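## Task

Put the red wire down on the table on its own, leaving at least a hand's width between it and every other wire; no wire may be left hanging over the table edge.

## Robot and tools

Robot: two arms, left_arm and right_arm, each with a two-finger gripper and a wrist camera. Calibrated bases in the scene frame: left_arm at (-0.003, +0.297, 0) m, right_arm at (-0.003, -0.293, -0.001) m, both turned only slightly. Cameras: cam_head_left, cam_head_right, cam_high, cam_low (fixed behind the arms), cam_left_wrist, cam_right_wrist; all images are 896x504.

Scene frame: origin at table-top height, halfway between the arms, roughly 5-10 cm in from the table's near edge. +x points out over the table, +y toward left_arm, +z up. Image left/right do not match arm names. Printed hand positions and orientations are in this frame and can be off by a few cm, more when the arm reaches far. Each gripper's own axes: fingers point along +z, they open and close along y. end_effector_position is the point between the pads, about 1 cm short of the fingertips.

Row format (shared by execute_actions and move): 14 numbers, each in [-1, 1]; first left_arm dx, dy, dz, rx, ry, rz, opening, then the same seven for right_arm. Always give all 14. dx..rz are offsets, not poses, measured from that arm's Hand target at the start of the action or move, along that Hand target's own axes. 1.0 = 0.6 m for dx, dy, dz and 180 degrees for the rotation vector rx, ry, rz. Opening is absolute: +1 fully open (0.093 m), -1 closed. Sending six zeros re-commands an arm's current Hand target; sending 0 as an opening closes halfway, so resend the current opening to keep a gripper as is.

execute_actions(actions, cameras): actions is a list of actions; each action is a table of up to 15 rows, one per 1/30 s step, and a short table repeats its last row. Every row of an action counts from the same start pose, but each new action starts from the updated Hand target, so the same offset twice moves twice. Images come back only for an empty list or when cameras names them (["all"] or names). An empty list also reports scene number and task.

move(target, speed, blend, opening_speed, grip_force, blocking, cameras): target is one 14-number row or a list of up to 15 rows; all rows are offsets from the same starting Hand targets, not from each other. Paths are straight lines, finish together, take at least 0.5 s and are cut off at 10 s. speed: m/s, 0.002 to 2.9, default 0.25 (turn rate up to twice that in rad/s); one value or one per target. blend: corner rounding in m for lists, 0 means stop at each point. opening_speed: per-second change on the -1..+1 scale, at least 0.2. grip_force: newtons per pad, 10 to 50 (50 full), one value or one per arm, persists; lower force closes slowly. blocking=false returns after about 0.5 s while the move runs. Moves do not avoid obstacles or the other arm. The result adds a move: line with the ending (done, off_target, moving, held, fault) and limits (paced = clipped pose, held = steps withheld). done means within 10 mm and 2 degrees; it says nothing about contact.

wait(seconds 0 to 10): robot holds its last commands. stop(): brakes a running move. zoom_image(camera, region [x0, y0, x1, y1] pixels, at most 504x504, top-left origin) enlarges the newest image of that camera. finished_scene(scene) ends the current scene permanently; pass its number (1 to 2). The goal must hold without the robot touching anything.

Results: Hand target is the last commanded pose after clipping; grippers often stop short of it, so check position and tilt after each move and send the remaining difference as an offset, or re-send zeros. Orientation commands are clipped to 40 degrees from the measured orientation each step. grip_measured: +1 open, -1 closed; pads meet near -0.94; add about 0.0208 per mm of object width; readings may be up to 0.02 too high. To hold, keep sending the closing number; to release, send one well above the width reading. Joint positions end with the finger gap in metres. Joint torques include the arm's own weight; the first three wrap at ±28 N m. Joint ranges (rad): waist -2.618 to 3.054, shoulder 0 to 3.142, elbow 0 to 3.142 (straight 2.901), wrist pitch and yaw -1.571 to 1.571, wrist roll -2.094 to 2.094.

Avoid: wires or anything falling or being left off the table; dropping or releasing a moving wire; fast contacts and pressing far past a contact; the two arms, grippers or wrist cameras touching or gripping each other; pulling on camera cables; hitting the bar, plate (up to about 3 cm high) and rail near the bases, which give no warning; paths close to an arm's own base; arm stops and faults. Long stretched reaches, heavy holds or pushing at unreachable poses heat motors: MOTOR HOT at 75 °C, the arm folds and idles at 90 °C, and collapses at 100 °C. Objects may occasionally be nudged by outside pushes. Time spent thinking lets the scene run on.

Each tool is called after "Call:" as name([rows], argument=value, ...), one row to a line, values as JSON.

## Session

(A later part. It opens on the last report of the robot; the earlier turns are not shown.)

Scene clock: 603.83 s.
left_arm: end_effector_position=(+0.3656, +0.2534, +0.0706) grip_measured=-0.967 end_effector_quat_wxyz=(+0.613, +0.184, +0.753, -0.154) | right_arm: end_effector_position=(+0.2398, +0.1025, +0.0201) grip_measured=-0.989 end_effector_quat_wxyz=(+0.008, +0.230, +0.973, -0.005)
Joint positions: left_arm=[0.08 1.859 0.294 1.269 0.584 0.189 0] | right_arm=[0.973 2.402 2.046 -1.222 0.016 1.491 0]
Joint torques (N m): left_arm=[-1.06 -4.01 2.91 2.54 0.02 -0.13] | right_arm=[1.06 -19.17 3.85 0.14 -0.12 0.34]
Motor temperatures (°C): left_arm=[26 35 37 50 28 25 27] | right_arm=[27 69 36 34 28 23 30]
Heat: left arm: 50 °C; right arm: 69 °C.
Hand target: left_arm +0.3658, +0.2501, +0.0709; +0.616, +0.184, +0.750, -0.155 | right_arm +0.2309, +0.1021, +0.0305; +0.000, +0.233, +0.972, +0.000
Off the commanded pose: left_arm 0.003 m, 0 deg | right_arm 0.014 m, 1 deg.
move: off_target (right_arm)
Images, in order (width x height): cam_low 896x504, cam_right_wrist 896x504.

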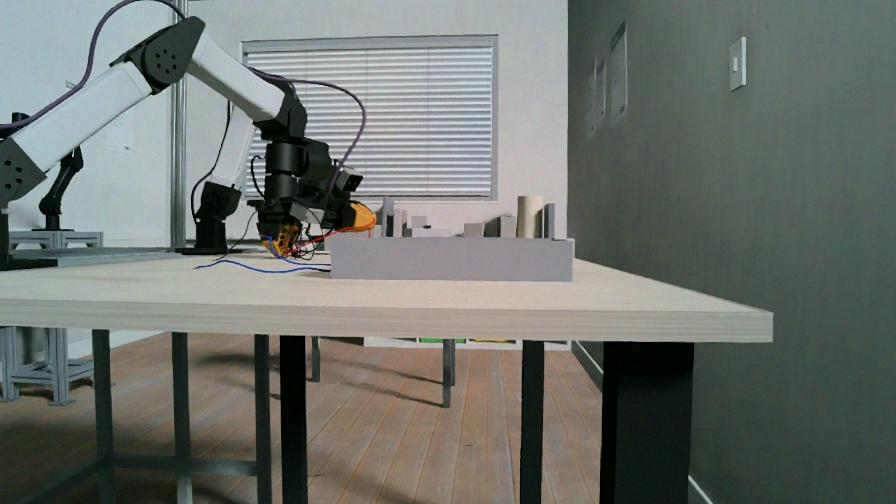

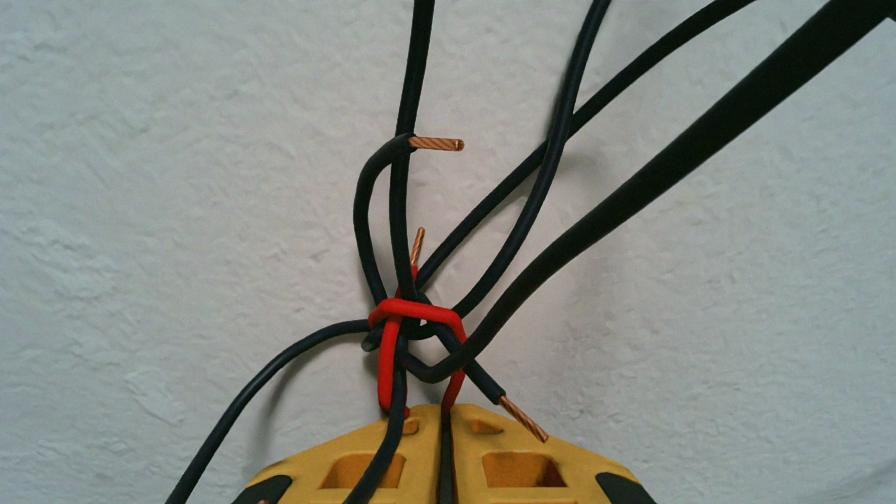

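Call:
move(target=[0,0,0,0,0,0,-1,0.0,0.0,-0.22,0,0,0,-1], speed=0.15, cameras=["cam_right_wrist","cam_low","cam_high"])

Call:
zoom_image(camera="cam_right_wrist", region=[300, 200, 600, 504])

Call:
zoom_image(camera="cam_low", region=[220, 120, 400, 280])

Scene clock: 609.67 s.
left_arm: end_effector_position=(+0.3656, +0.2534, +0.0706) grip_measured=-0.967 end_effector_quat_wxyz=(+0.613, +0.183, +0.753, -0.154) | right_arm: end_effector_position=(+0.2359, +0.0986, +0.1443) grip_measured=-0.989 end_effector_quat_wxyz=(+0.019, +0.231, +0.972, +0.040)
Joint positions: left_arm=[0.08 1.859 0.294 1.269 0.584 0.189 0] | right_arm=[0.973 2.309 2.376 -1.553 0.01 1.491 0]
Joint torques (N m): left_arm=[-1.09 -4.03 2.89 2.54 0.03 -0.11] | right_arm=[1.24 -17.77 6.61 0.36 -0.01 0.26]
Motor temperatures (°C): left_arm=[26 35 36 50 28 25 27] | right_arm=[27 73 36 34 28 23 30]
Heat: left arm: 50 °C; right arm: 73 °C.
Hand target: left_arm +0.3658, +0.2501, +0.0709; +0.616, +0.184, +0.750, -0.155 | right_arm +0.2309, +0.1022, +0.1626; +0.000, +0.233, +0.972, +0.000
Off the commanded pose: left_arm 0.003 m, 0 deg | right_arm 0.019 m, 5 deg.
joint sent to its limit (right arm) — joint 4 (wrist pitch), lower limit. The joint targets are off in orientation, not in position.
move: off_target (right_arm)
Images, in order (width x height): cam_high 896x504, cam_low 896x504, cam_right_wrist 896x504.

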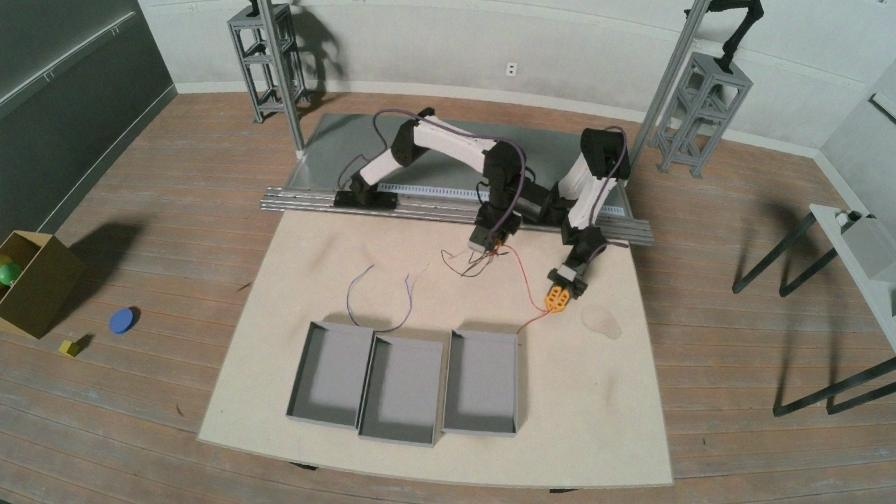

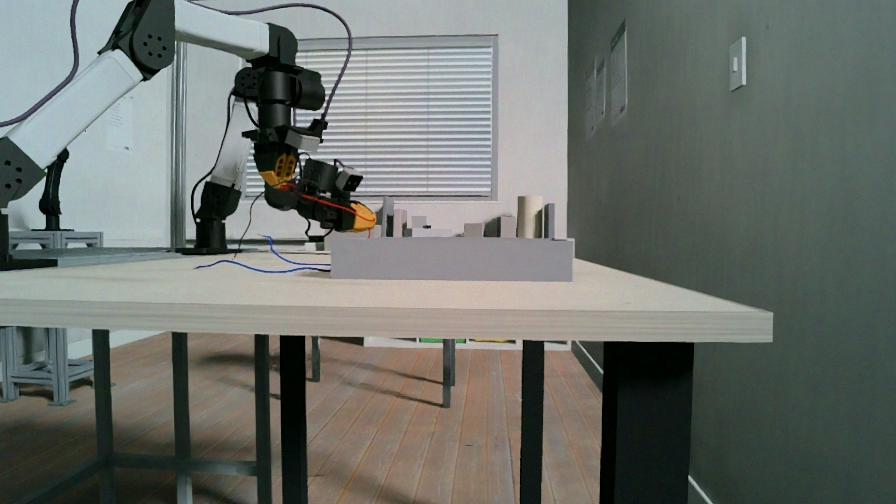

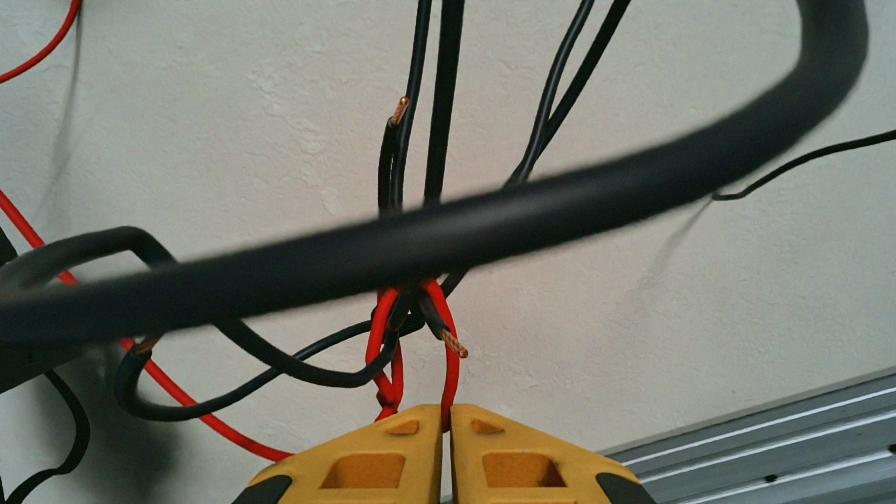

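Scaled by 1.658 from the camera's 896x504 image, which has a finer 1280x720 frame.

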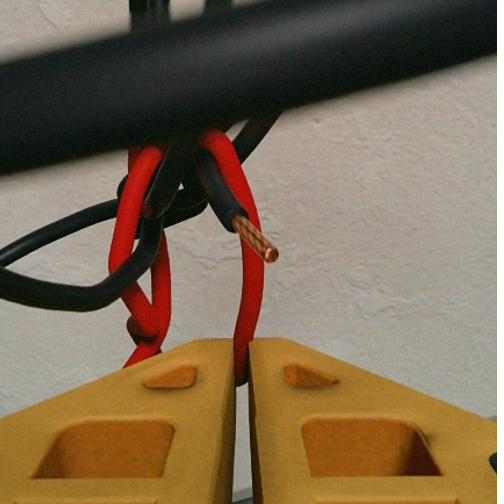

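Scaled by 2.800 from the camera's 896x504 image, which has a finer 1280x720 frame.

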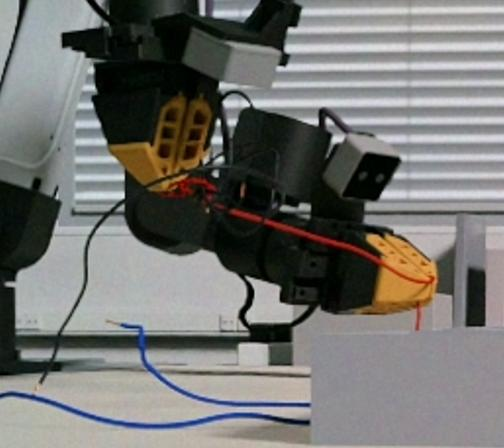

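Call:
move(target=[-0.245,0.0,-0.047,0,0,0,-1,-0.158,-0.237,-0.2,0,0,0,-1], speed=0.1, cameras=["cam_right_wrist","cam_low","cam_high"])

Call:
zoom_image(camera="cam_high", region=[400, 190, 640, 330])

Call:
zoom_image(camera="cam_low", region=[220, 80, 420, 260])

Scene clock: 619.40 s.
left_arm: end_effector_position=(+0.3584, +0.2391, +0.2046) grip_measured=-0.967 end_effector_quat_wxyz=(+0.598, +0.201, +0.754, -0.183) | right_arm: end_effector_position=(+0.2621, -0.0473, +0.2834) grip_measured=-0.989 end_effector_quat_wxyz=(+0.099, +0.229, +0.954, +0.165)
Joint positions: left_arm=[0.033 1.21 0.56 0.328 0.605 0.179 0] | right_arm=[0.681 1.71 2.024 -1.5 -0.025 1.21 0]
Joint torques (N m): left_arm=[0.44 -4.25 8.53 2.23 -0.43 -0.13] | right_arm=[-1.1 -11.95 3.77 0.49 0.11 0.02]
Motor temperatures (°C): left_arm=[26 35 37 50 28 25 27] | right_arm=[27 78 37 33 28 23 30]
Heat: left arm: 50 °C; right arm: 78 °C. Fold the right arm in close to its base, or ease its load, before you think long.
Hand target: left_arm +0.3670, +0.2506, +0.2206; +0.616, +0.184, +0.750, -0.155 | right_arm +0.2508, -0.0675, +0.2827; +0.000, +0.233, +0.972, +0.000
Off the commanded pose: left_arm 0.022 m, 4 deg | right_arm 0.023 m, 22 deg.
MOTOR HOT: joint 2 (shoulder) of the right arm reports 78 °C; the controller's stop level is 90 °C. To cool a motor, set the load down, stop pushing, or move to a pose that needs little force.
joint sent to its limit (right arm) — joint 4 (wrist pitch), lower limit. The joint targets are off in orientation, not in position.
move: off_target (left_arm, right_arm)
Images, in order (width x height): cam_high 896x504, cam_low 896x504, cam_right_wrist 896x504.

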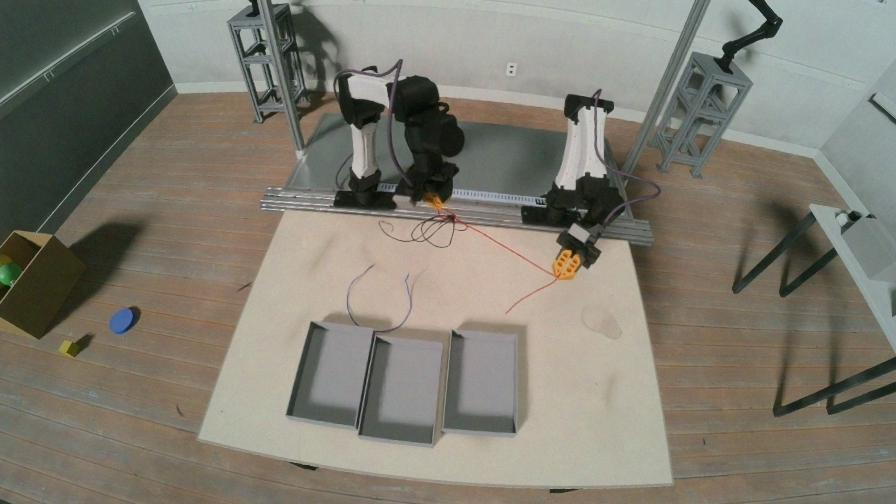

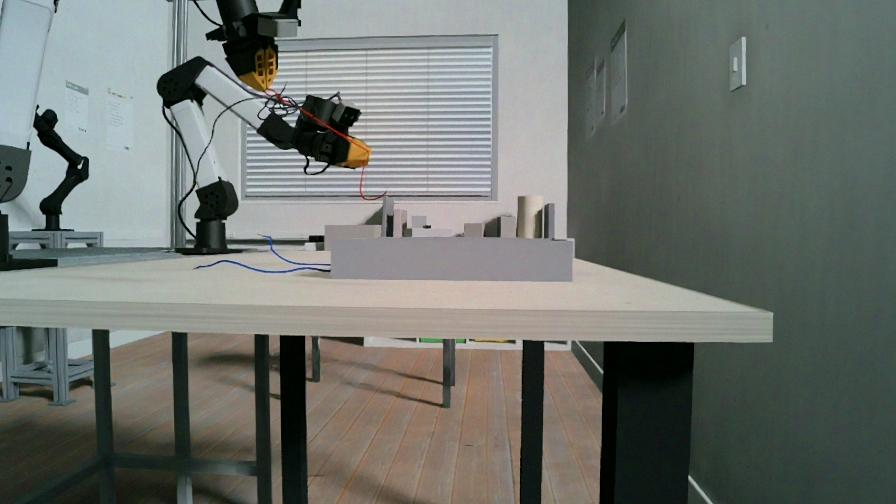

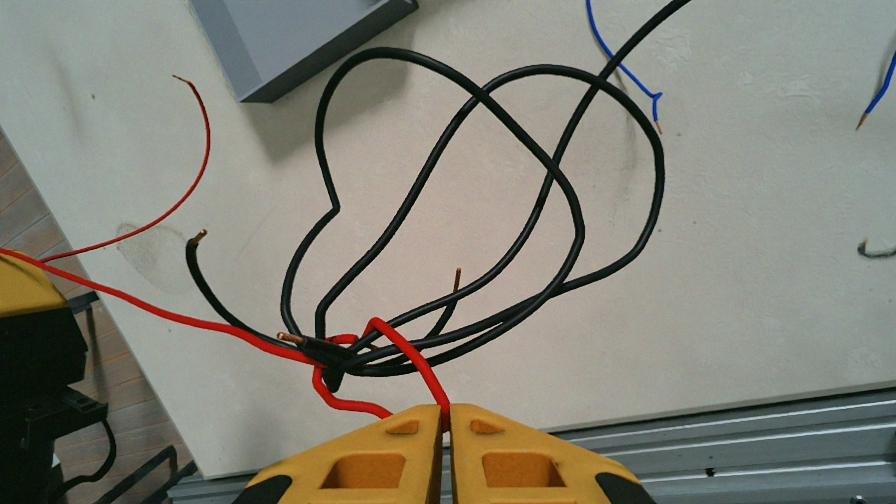

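Scaled by 2.100 from the camera's 896x504 image, which has a finer 1280x720 frame.

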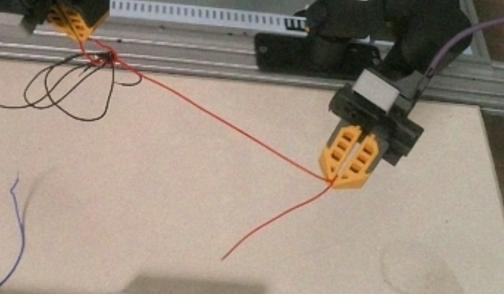

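Scaled by 2.520 from the camera's 896x504 image, which has a finer 1280x720 frame.

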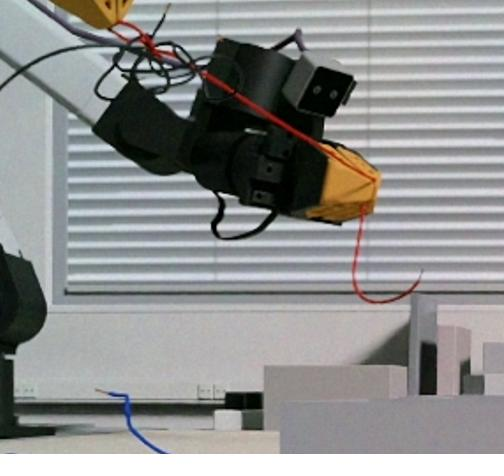

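Call:
move(target=[0,0,0,0,0,0,-1,0.05,-0.17,0,0,0,0,-1], speed=0.08, cameras=["cam_right_wrist","cam_high"])

Call:
zoom_image(camera="cam_right_wrist", region=[200, 204, 600, 504])

Scene clock: 626.23 s.
left_arm: end_effector_position=(+0.3372, +0.2102, +0.2222) grip_measured=-0.967 end_effector_quat_wxyz=(+0.600, +0.257, +0.717, -0.246) | right_arm: end_effector_position=(+0.2108, -0.0886, +0.2998) grip_measured=-0.989 end_effector_quat_wxyz=(+0.122, +0.210, +0.939, +0.243)
Joint positions: left_arm=[0.012 1.17 0.56 0.319 0.767 0.179 0] | right_arm=[0.655 1.339 1.67 -1.361 -0.093 1.175 0]
Joint torques (N m): left_arm=[3.38 -3.03 7.57 2.03 -1.8 -0.09] | right_arm=[-2.52 -10.59 4.03 -0.68 0.64 0.11]
Motor temperatures (°C): left_arm=[26 35 39 49 28 25 27] | right_arm=[27 75 36 33 28 23 30]
Heat: left arm: 49 °C; right arm: 75 °C. Fold the right arm in close to its base, or ease its load, before you think long.
Hand target: left_arm +0.3671, +0.2507, +0.2205; +0.616, +0.184, +0.750, -0.155 | right_arm +0.1778, -0.1448, +0.2827; +0.000, +0.233, +0.972, +0.000
Off the commanded pose: left_arm 0.050 m, 14 deg | right_arm 0.067 m, 32 deg.
MOTOR HOT: still on. Joint 2 (shoulder) of the right arm reports 75 °C.
joint sent to its limit (right arm) — joint 4 (wrist pitch), lower limit. The joint targets are off in position and orientation.
move: off_target (left_arm, right_arm)
Images, in order (width x height): cam_high 896x504, cam_right_wrist 896x504.

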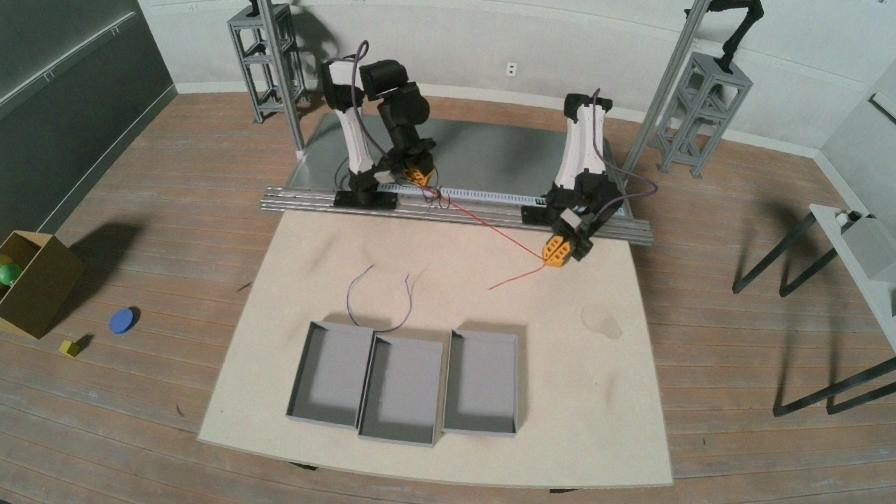

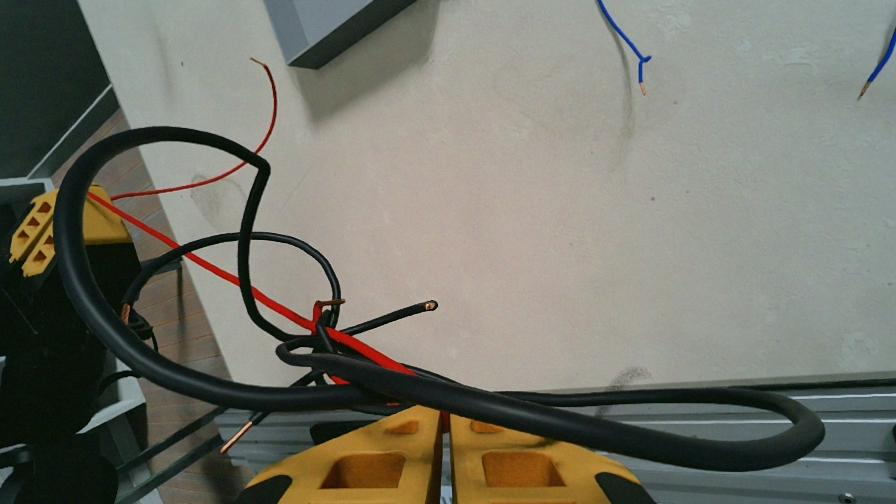

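Scaled by 1.260 from the camera's 896x504 image, which has a finer 1280x720 frame.

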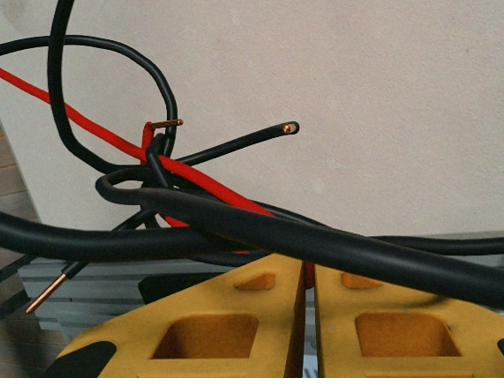

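Call:
move([
  [0,0,0,0,0,0,-1,-0.08,0.209,-0.05,0,0,0,-1],
  [0,0,0,0,0,0,-1,-0.08,0.209,-0.11,0,0,0,-1],
  [0,0,0,0,0,0,-1,-0.08,0.209,-0.03,0,0,0,-1],
  [0,0,0,0,0,0,-1,-0.08,0.209,-0.11,0,0,0,-1],
  [0,0,0,0,0,0,-1,-0.08,0.209,-0.03,0,0,0,-1],
  [0,0,0,0,0,0,-1,-0.08,0.209,-0.05,0,0,0,-1],
], speed=[0.15,0.35,0.35,0.35,0.35,0.2], blend=[0.015,0.01,0.01,0.01,0.01,0], cameras=["cam_right_wrist","cam_high","cam_low"])

Call:
zoom_image(camera="cam_low", region=[220, 60, 420, 260])

Scene clock: 637.23 s.
left_arm: end_effector_position=(+0.3580, +0.2434, +0.2099) grip_measured=-0.967 end_effector_quat_wxyz=(+0.605, +0.194, +0.754, -0.168) | right_arm: end_effector_position=(+0.2747, -0.0465, +0.3121) grip_measured=-0.989 end_effector_quat_wxyz=(+0.119, +0.221, +0.949, +0.192)
Joint positions: left_arm=[0.03 1.185 0.56 0.317 0.571 0.179 0] | right_arm=[0.655 1.754 2.183 -1.548 -0.036 1.175 0]
Joint torques (N m): left_arm=[0.58 -2.11 8.59 2.36 -0.1 -0.11] | right_arm=[-0.79 -9.37 5.07 1.08 0.21 0.17]
Motor temperatures (°C): left_arm=[26 35 40 50 30 25 27] | right_arm=[27 70 36 33 28 23 30]
Heat: left arm: 50 °C; right arm: 70 °C.
Hand target: left_arm +0.3671, +0.2506, +0.2205; +0.616, +0.184, +0.751, -0.155 | right_arm +0.2774, -0.0548, +0.3126; +0.000, +0.233, +0.972, +0.000
Off the commanded pose: left_arm 0.016 m, 2 deg | right_arm 0.009 m, 26 deg.
MOTOR HOT: cleared for the motors of the right arm.
joint sent to its limit (right arm) — joint 4 (wrist pitch), lower limit. The joint targets are off in orientation, not in position.
move: off_target (left_arm, right_arm); blend cut to 0.006 m at target 5
Images, in order (width x height): cam_high 896x504, cam_low 896x504, cam_right_wrist 896x504.

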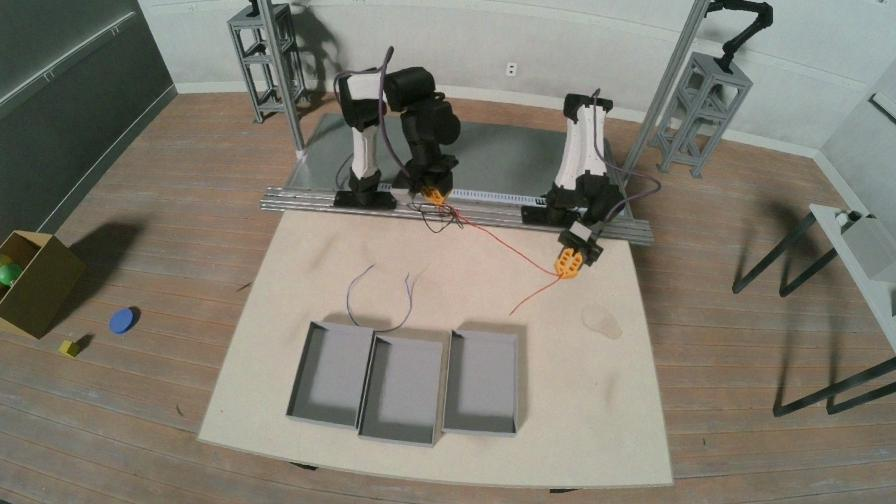

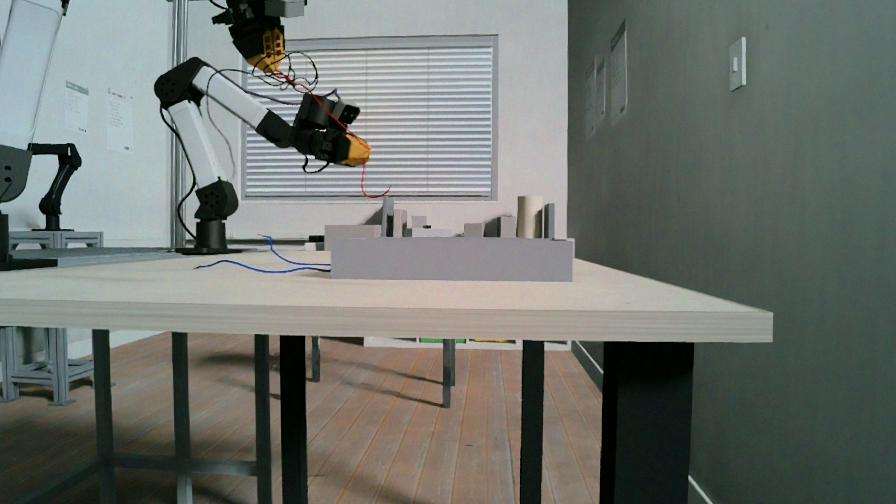

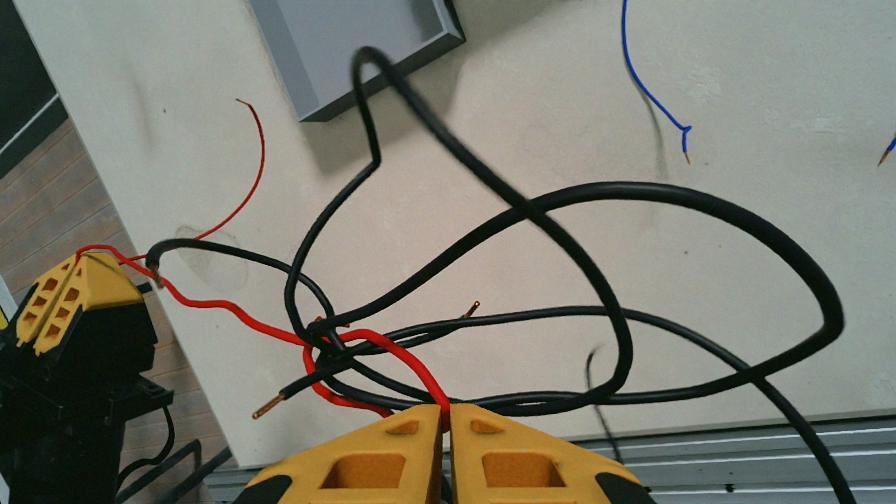

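Scaled by 2.520 from the camera's 896x504 image, which has a finer 1280x720 frame.

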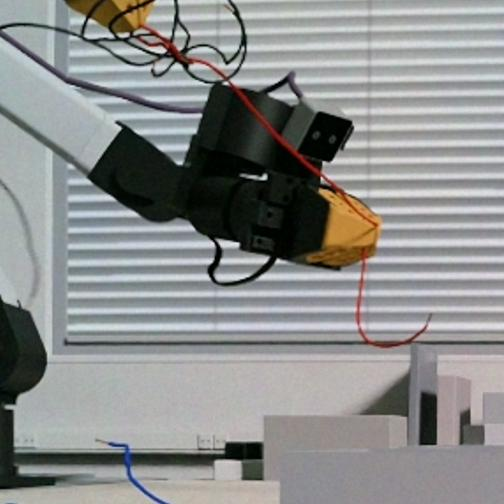

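Call:
move([
  [0.27,0,0.052,0,0,0,-1,0.053,0.104,0.167,0,0,0,-1],
  [0.27,0,0.052,0,0,0,-0.5,0.053,0.104,0.167,0,0,0,-1],
  [0.2,0,-0.1,0,0,0,-0.5,0.053,0.104,0.167,0,0,0,-1],
], speed=0.12, cameras=["cam_right_wrist","cam_high","cam_low","cam_left_wrist"])

Call:
zoom_image(camera="cam_low", region=[220, 80, 420, 280])

Call:
zoom_image(camera="cam_high", region=[400, 190, 640, 330])

Scene clock: 649.60 s.
left_arm: end_effector_position=(+0.2893, +0.2855, +0.1021) grip_measured=-0.502 end_effector_quat_wxyz=(+0.601, +0.169, +0.763, -0.168) | right_arm: end_effector_position=(+0.2758, +0.0117, +0.2099) grip_measured=-0.989 end_effector_quat_wxyz=(+0.041, +0.227, +0.970, +0.080)
Joint positions: left_arm=[0.329 1.248 0.112 0.741 0.819 0.272 0.021] | right_arm=[0.772 2.035 2.196 -1.555 -0.009 1.286 0]
Joint torques (N m): left_arm=[0.32 -3.25 6.38 2.02 0.28 0.18] | right_arm=[0.96 -11.17 7.28 0.58 0.14 0.28]
Motor temperatures (°C): left_arm=[26 35 41 51 29 25 27] | right_arm=[27 66 36 33 28 23 30]
Heat: left arm: 51 °C; right arm: 66 °C.
Hand target: left_arm +0.2941, +0.2883, +0.1146; +0.616, +0.184, +0.750, -0.155 | right_arm +0.2775, +0.0152, +0.2124; +0.000, +0.233, +0.972, +0.000
Off the commanded pose: left_arm 0.014 m, 3 deg | right_arm 0.005 m, 10 deg.
joint sent to its limit (right arm) — joint 4 (wrist pitch), lower limit. The joint targets are off in orientation, not in position.
move: off_target (left_arm, right_arm)
Images, in order (width x height): cam_high 896x504, cam_low 896x504, cam_left_wrist 896x504, cam_right_wrist 896x504.

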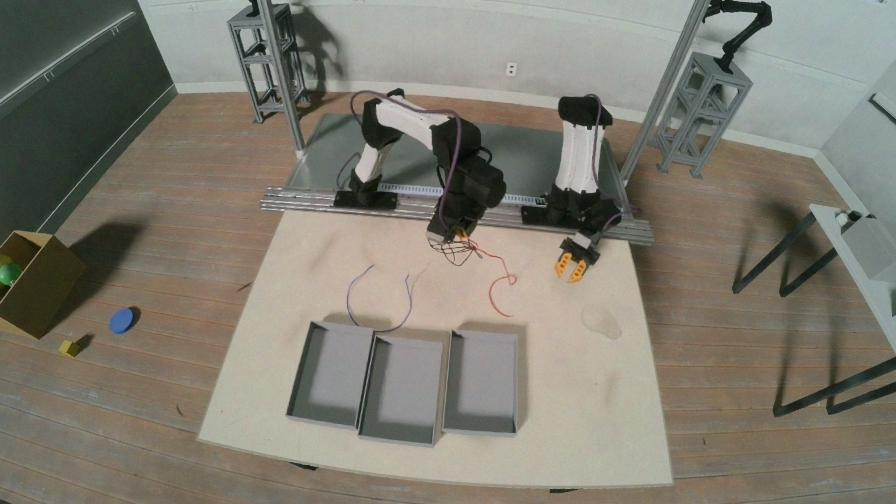

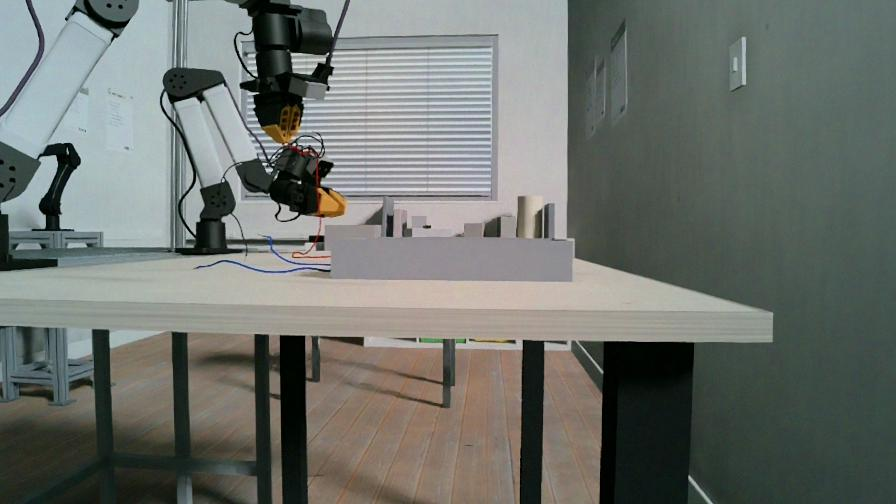

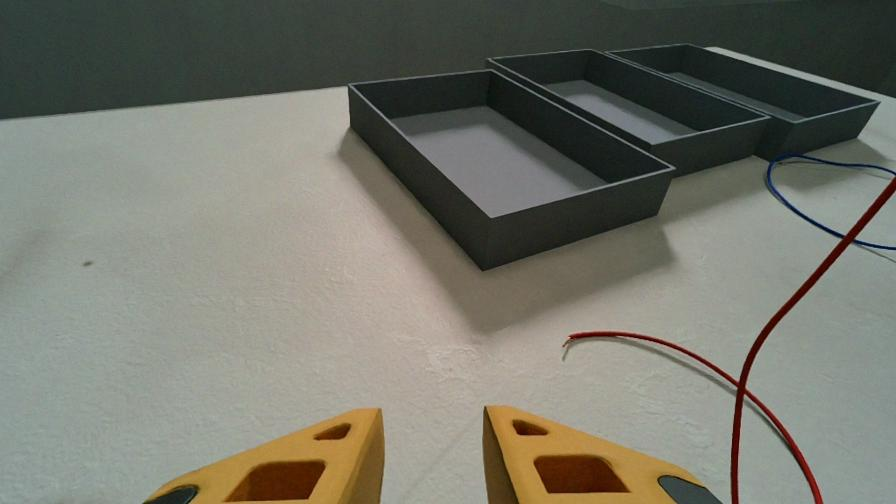

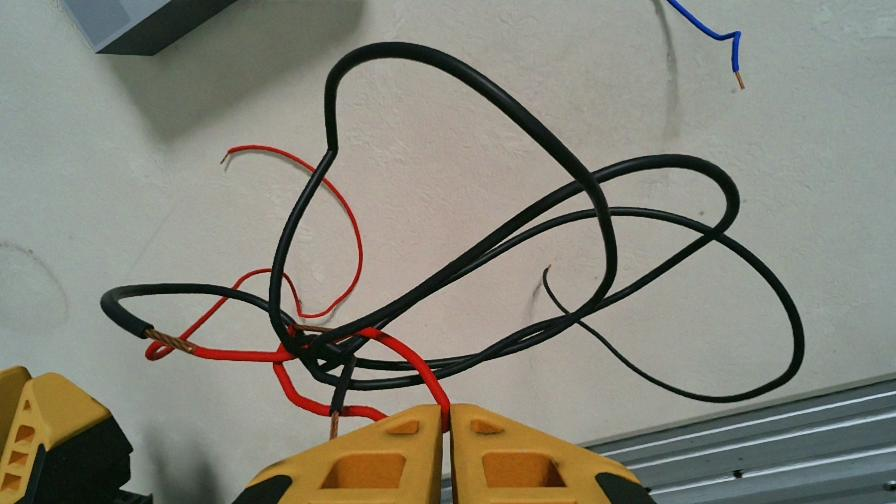

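Scaled by 2.520 from the camera's 896x504 image, which has a finer 1280x720 frame.

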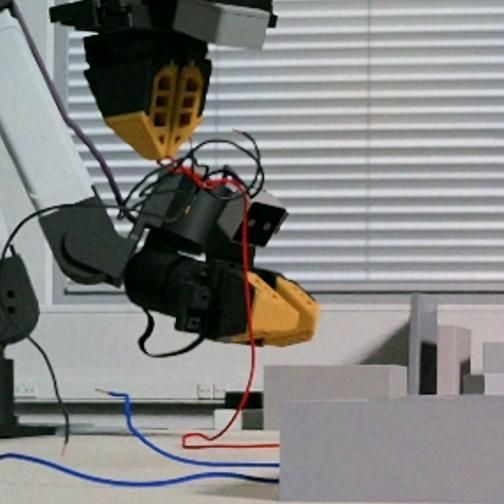

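Scaled by 2.100 from the camera's 896x504 image, which has a finer 1280x720 frame.

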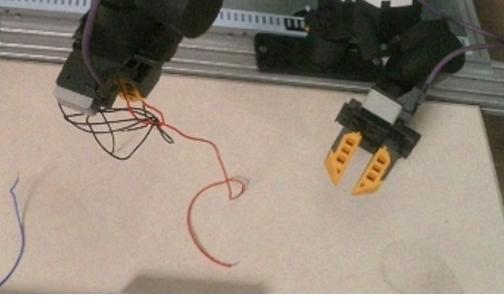

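Call:
zoom_image(camera="cam_right_wrist", region=[220, 280, 480, 440])

Scaled by 1.938 from the camera's 896x504 image, which has a finer 1280x720 frame.

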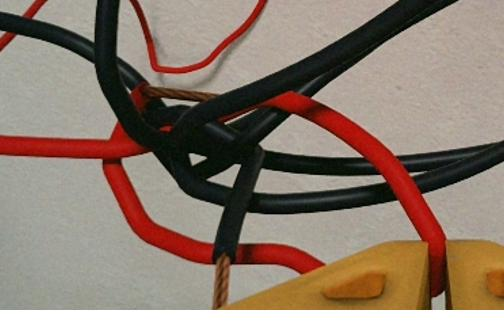

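Call:
move([
  [0,0,0,0,0,0,-0.5,0,0,0.12,0,0,0,-1],
  [0,0,0,0,0,0,-0.5,0,0,0.05,0,0,0,-1],
  [0,0,0,0,0,0,-0.5,0,0,0.12,0,0,0,-1],
  [0,0,0,0,0,0,-0.5,0.0,0.06,0.05,0,0,0,-1],
  [0,0,0,0,0,0,-0.5,0,-0.06,0.12,0,0,0,-1],
  [0,0,0,0,0,0,-0.5,0.0,0.06,0.05,0,0,0,-1],
  [0,0,0,0,0,0,-0.5,0,0,0.12,0,0,0,-1],
], speed=[0.15,0.4,0.4,0.4,0.4,0.4,0.2], blend=[0.01,0.01,0.01,0.01,0.01,0.01,0], cameras=["cam_right_wrist"])

Call:
zoom_image(camera="cam_right_wrist", region=[200, 240, 500, 440])

Scene clock: 662.40 s.
left_arm: end_effector_position=(+0.2892, +0.2854, +0.1019) grip_measured=-0.502 end_effector_quat_wxyz=(+0.600, +0.169, +0.763, -0.168) | right_arm: end_effector_position=(+0.2745, +0.0180, +0.1464) grip_measured=-0.989 end_effector_quat_wxyz=(-0.001, +0.230, +0.973, +0.007)
Joint positions: left_arm=[0.329 1.248 0.112 0.74 0.819 0.272 0.021] | right_arm=[0.785 2.171 2.158 -1.55 -0.009 1.302 0]
Joint torques (N m): left_arm=[0.31 -3.37 6.5 2.08 0.3 0.15] | right_arm=[-0.49 -13.3 4.18 0.39 0.16 0.11]
Motor temperatures (°C): left_arm=[26 34 41 51 28 25 27] | right_arm=[26 65 38 32 28 23 30]
Heat: left arm: 51 °C; right arm: 65 °C.
Hand target: left_arm +0.2941, +0.2883, +0.1145; +0.616, +0.184, +0.750, -0.155 | right_arm +0.2774, +0.0152, +0.1405; +0.000, +0.233, +0.972, +0.000
Off the commanded pose: left_arm 0.014 m, 3 deg | right_arm 0.007 m, 1 deg.
move: off_target (left_arm)
Images, in order (width x height): cam_right_wrist 896x504.

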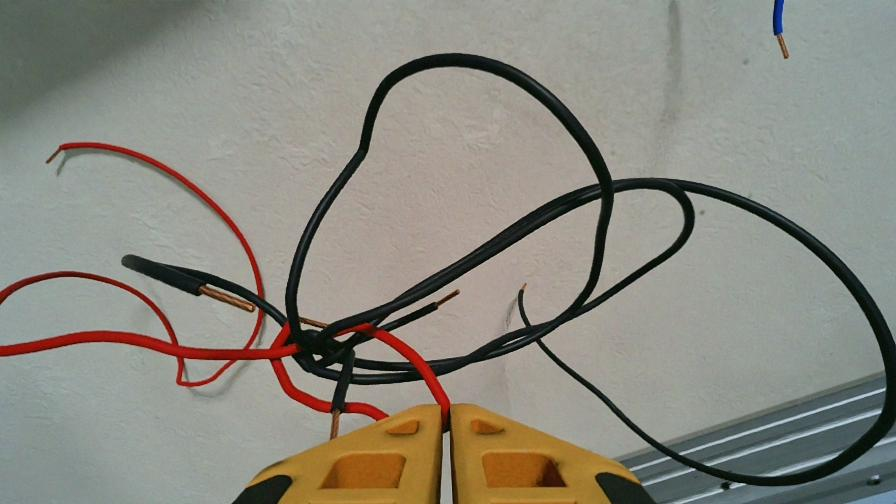

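Scaled by 1.680 from the camera's 896x504 image, which has a finer 1280x720 frame.

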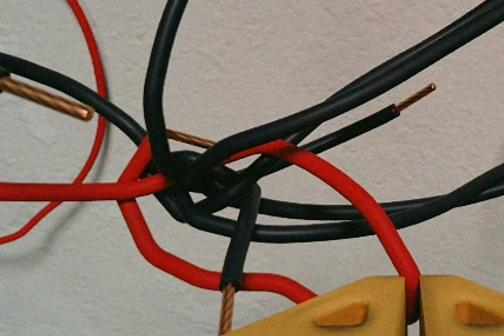

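Call:
move([
  [0,0,0,0,0,0,-0.5,0,0,0.2,0,0,0,-1],
  [0,0,0,0,0,0,-0.5,0,0,0.2,0,0,0,-0.6],
  [0,0,0,0,0,0,-0.5,0,0,0.08,0,0,0,-0.6],
], speed=0.1, cameras=["cam_right_wrist"])

Call:
zoom_image(camera="cam_right_wrist", region=[200, 180, 600, 440])

Scene clock: 675.03 s.
left_arm: end_effector_position=(+0.2892, +0.2854, +0.1019) grip_measured=-0.502 end_effector_quat_wxyz=(+0.600, +0.169, +0.763, -0.168) | right_arm: end_effector_position=(+0.2710, +0.0140, +0.0784) grip_measured=-0.601 end_effector_quat_wxyz=(-0.012, +0.230, +0.973, -0.015)
Joint positions: left_arm=[0.329 1.248 0.112 0.74 0.819 0.272 0.021] | right_arm=[0.785 2.171 1.886 -1.326 -0.009 1.302 0.016]
Joint torques (N m): left_arm=[0.29 -3.37 6.49 2.08 0.29 0.16] | right_arm=[-0.54 -15.84 7.15 0.12 0.1 0.17]
Motor temperatures (°C): left_arm=[25 34 41 50 28 25 27] | right_arm=[26 64 37 31 28 23 30]
Heat: left arm: 50 °C; right arm: 64 °C.
Hand target: left_arm +0.2941, +0.2883, +0.1145; +0.616, +0.184, +0.750, -0.155 | right_arm +0.2774, +0.0151, +0.0924; +0.000, +0.233, +0.972, +0.000
Off the commanded pose: left_arm 0.014 m, 3 deg | right_arm 0.016 m, 2 deg.
move: off_target (left_arm, right_arm); target 2's new opening was sent with right_arm's hand 0.012 m and 1 deg from that target
Images, in order (width x height): cam_right_wrist 896x504.

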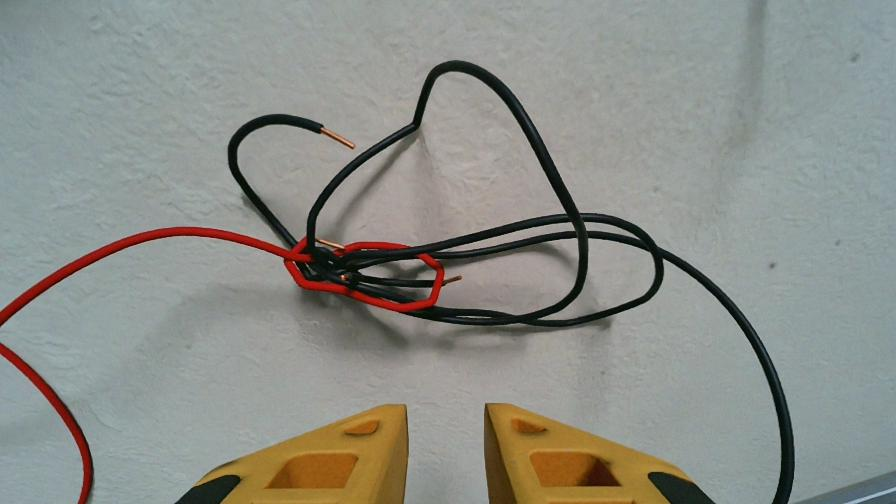

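Scaled by 1.260 from the camera's 896x504 image, which has a finer 1280x720 frame.

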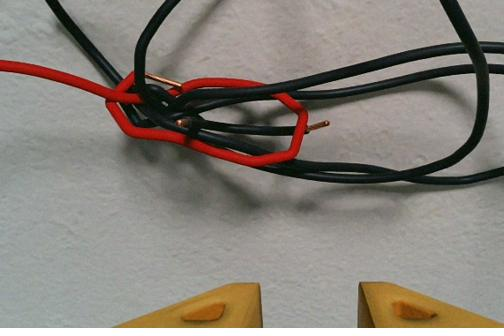

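Call:
zoom_image(camera="cam_right_wrist", region=[270, 220, 480, 340])

Scaled by 2.400 from the camera's 896x504 image, which has a finer 1280x720 frame.

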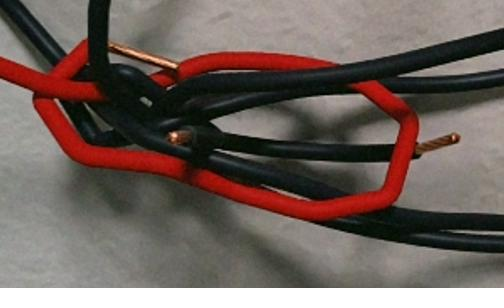

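Call:
move(target=[0,0,0,0,0,0,-0.5,-0.022,0.084,0.06,0,0,-0.17,-0.7], speed=0.12, cameras=["cam_right_wrist"])

Call:
zoom_image(camera="cam_right_wrist", region=[300, 200, 600, 450])

Scene clock: 699.70 s.
left_arm: end_effector_position=(+0.2892, +0.2854, +0.1019) grip_measured=-0.502 end_effector_quat_wxyz=(+0.600, +0.169, +0.763, -0.168) | right_arm: end_effector_position=(+0.3071, +0.0541, +0.0605) grip_measured=-0.699 end_effector_quat_wxyz=(-0.001, -0.027, +1.000, +0.005)
Joint positions: left_arm=[0.329 1.248 0.112 0.74 0.819 0.272 0.021] | right_arm=[0.785 2.388 2.179 -1.359 -0.009 0.783 0.012]
Joint torques (N m): left_arm=[0.29 -3.44 6.48 2.08 0.29 0.17] | right_arm=[-0.2 -13.38 7.53 0.2 0.1 0]
Motor temperatures (°C): left_arm=[25 33 41 50 28 25 27] | right_arm=[26 67 37 30 27 23 30]
Heat: left arm: 50 °C; right arm: 67 °C.
Hand target: left_arm +0.2941, +0.2883, +0.1145; +0.616, +0.184, +0.750, -0.155 | right_arm +0.3121, +0.0541, +0.0565; +0.000, -0.032, +1.000, +0.000
Off the commanded pose: left_arm 0.014 m, 3 deg | right_arm 0.006 m, 1 deg.
move: off_target (left_arm)
Images, in order (width x height): cam_right_wrist 896x504.

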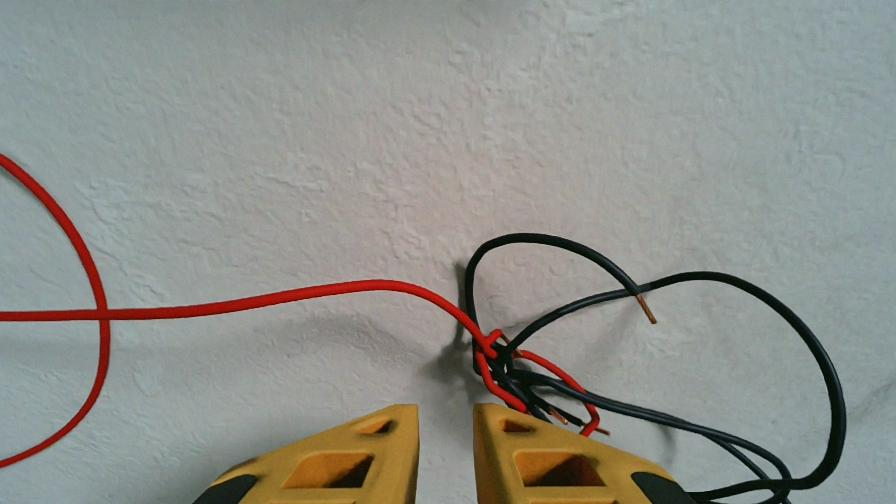

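Scaled by 1.680 from the camera's 896x504 image, which has a finer 1280x720 frame.

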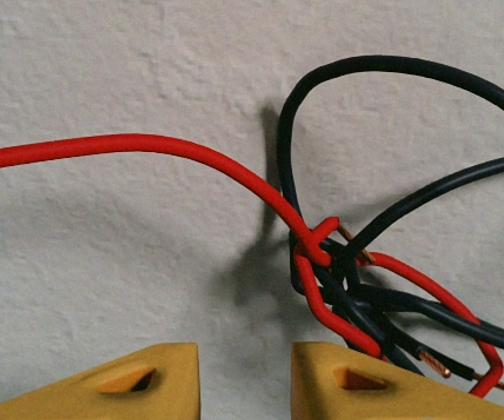

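Call:
move([
  [0,0,0,0,0,0,-0.5,0.01,-0.0165,0.02,0,0,-0.15,-0.7],
  [0,0,0,0,0,0,-0.5,0.01,-0.0165,0.074,0,0,-0.15,-0.7],
], speed=0.05, cameras=["cam_right_wrist"])

Call:
zoom_image(camera="cam_right_wrist", region=[300, 250, 600, 500])

Scene clock: 712.10 s.
left_arm: end_effector_position=(+0.2892, +0.2854, +0.1019) grip_measured=-0.502 end_effector_quat_wxyz=(+0.600, +0.169, +0.763, -0.168) | right_arm: end_effector_position=(+0.3023, +0.0460, +0.0211) grip_measured=-0.699 end_effector_quat_wxyz=(-0.005, -0.261, +0.965, +0.000)
Joint positions: left_arm=[0.329 1.248 0.112 0.74 0.819 0.272 0.021] | right_arm=[0.781 2.368 1.989 -1.203 -0.008 0.306 0.012]
Joint torques (N m): left_arm=[0.32 -3.34 6.46 2.07 0.28 0.17] | right_arm=[-0.51 -15.41 3.12 0.68 0.12 -0.05]
Motor temperatures (°C): left_arm=[25 33 41 49 28 25 27] | right_arm=[26 74 38 30 27 23 30]
Heat: left arm: 49 °C; right arm: 74 °C.
Hand target: left_arm +0.2941, +0.2883, +0.1145; +0.616, +0.184, +0.750, -0.155 | right_arm +0.3067, +0.0438, +0.0120; +0.000, -0.264, +0.965, +0.000
Off the commanded pose: left_arm 0.014 m, 3 deg | right_arm 0.010 m, 1 deg.
move: off_target (left_arm)
Images, in order (width x height): cam_right_wrist 896x504.

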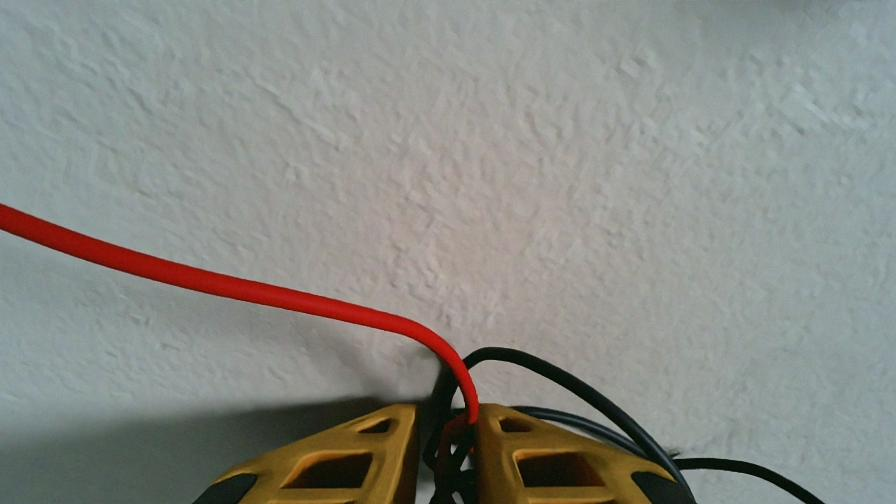

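Scaled by 1.680 from the camera's 896x504 image, which has a finer 1280x720 frame.

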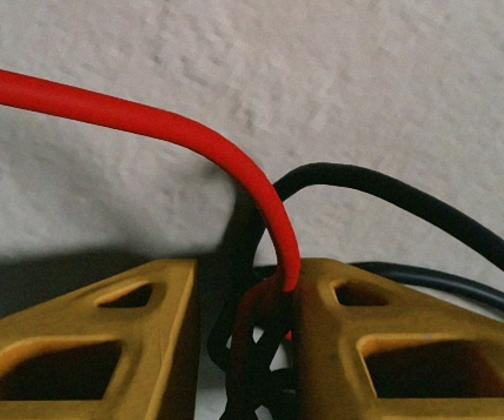

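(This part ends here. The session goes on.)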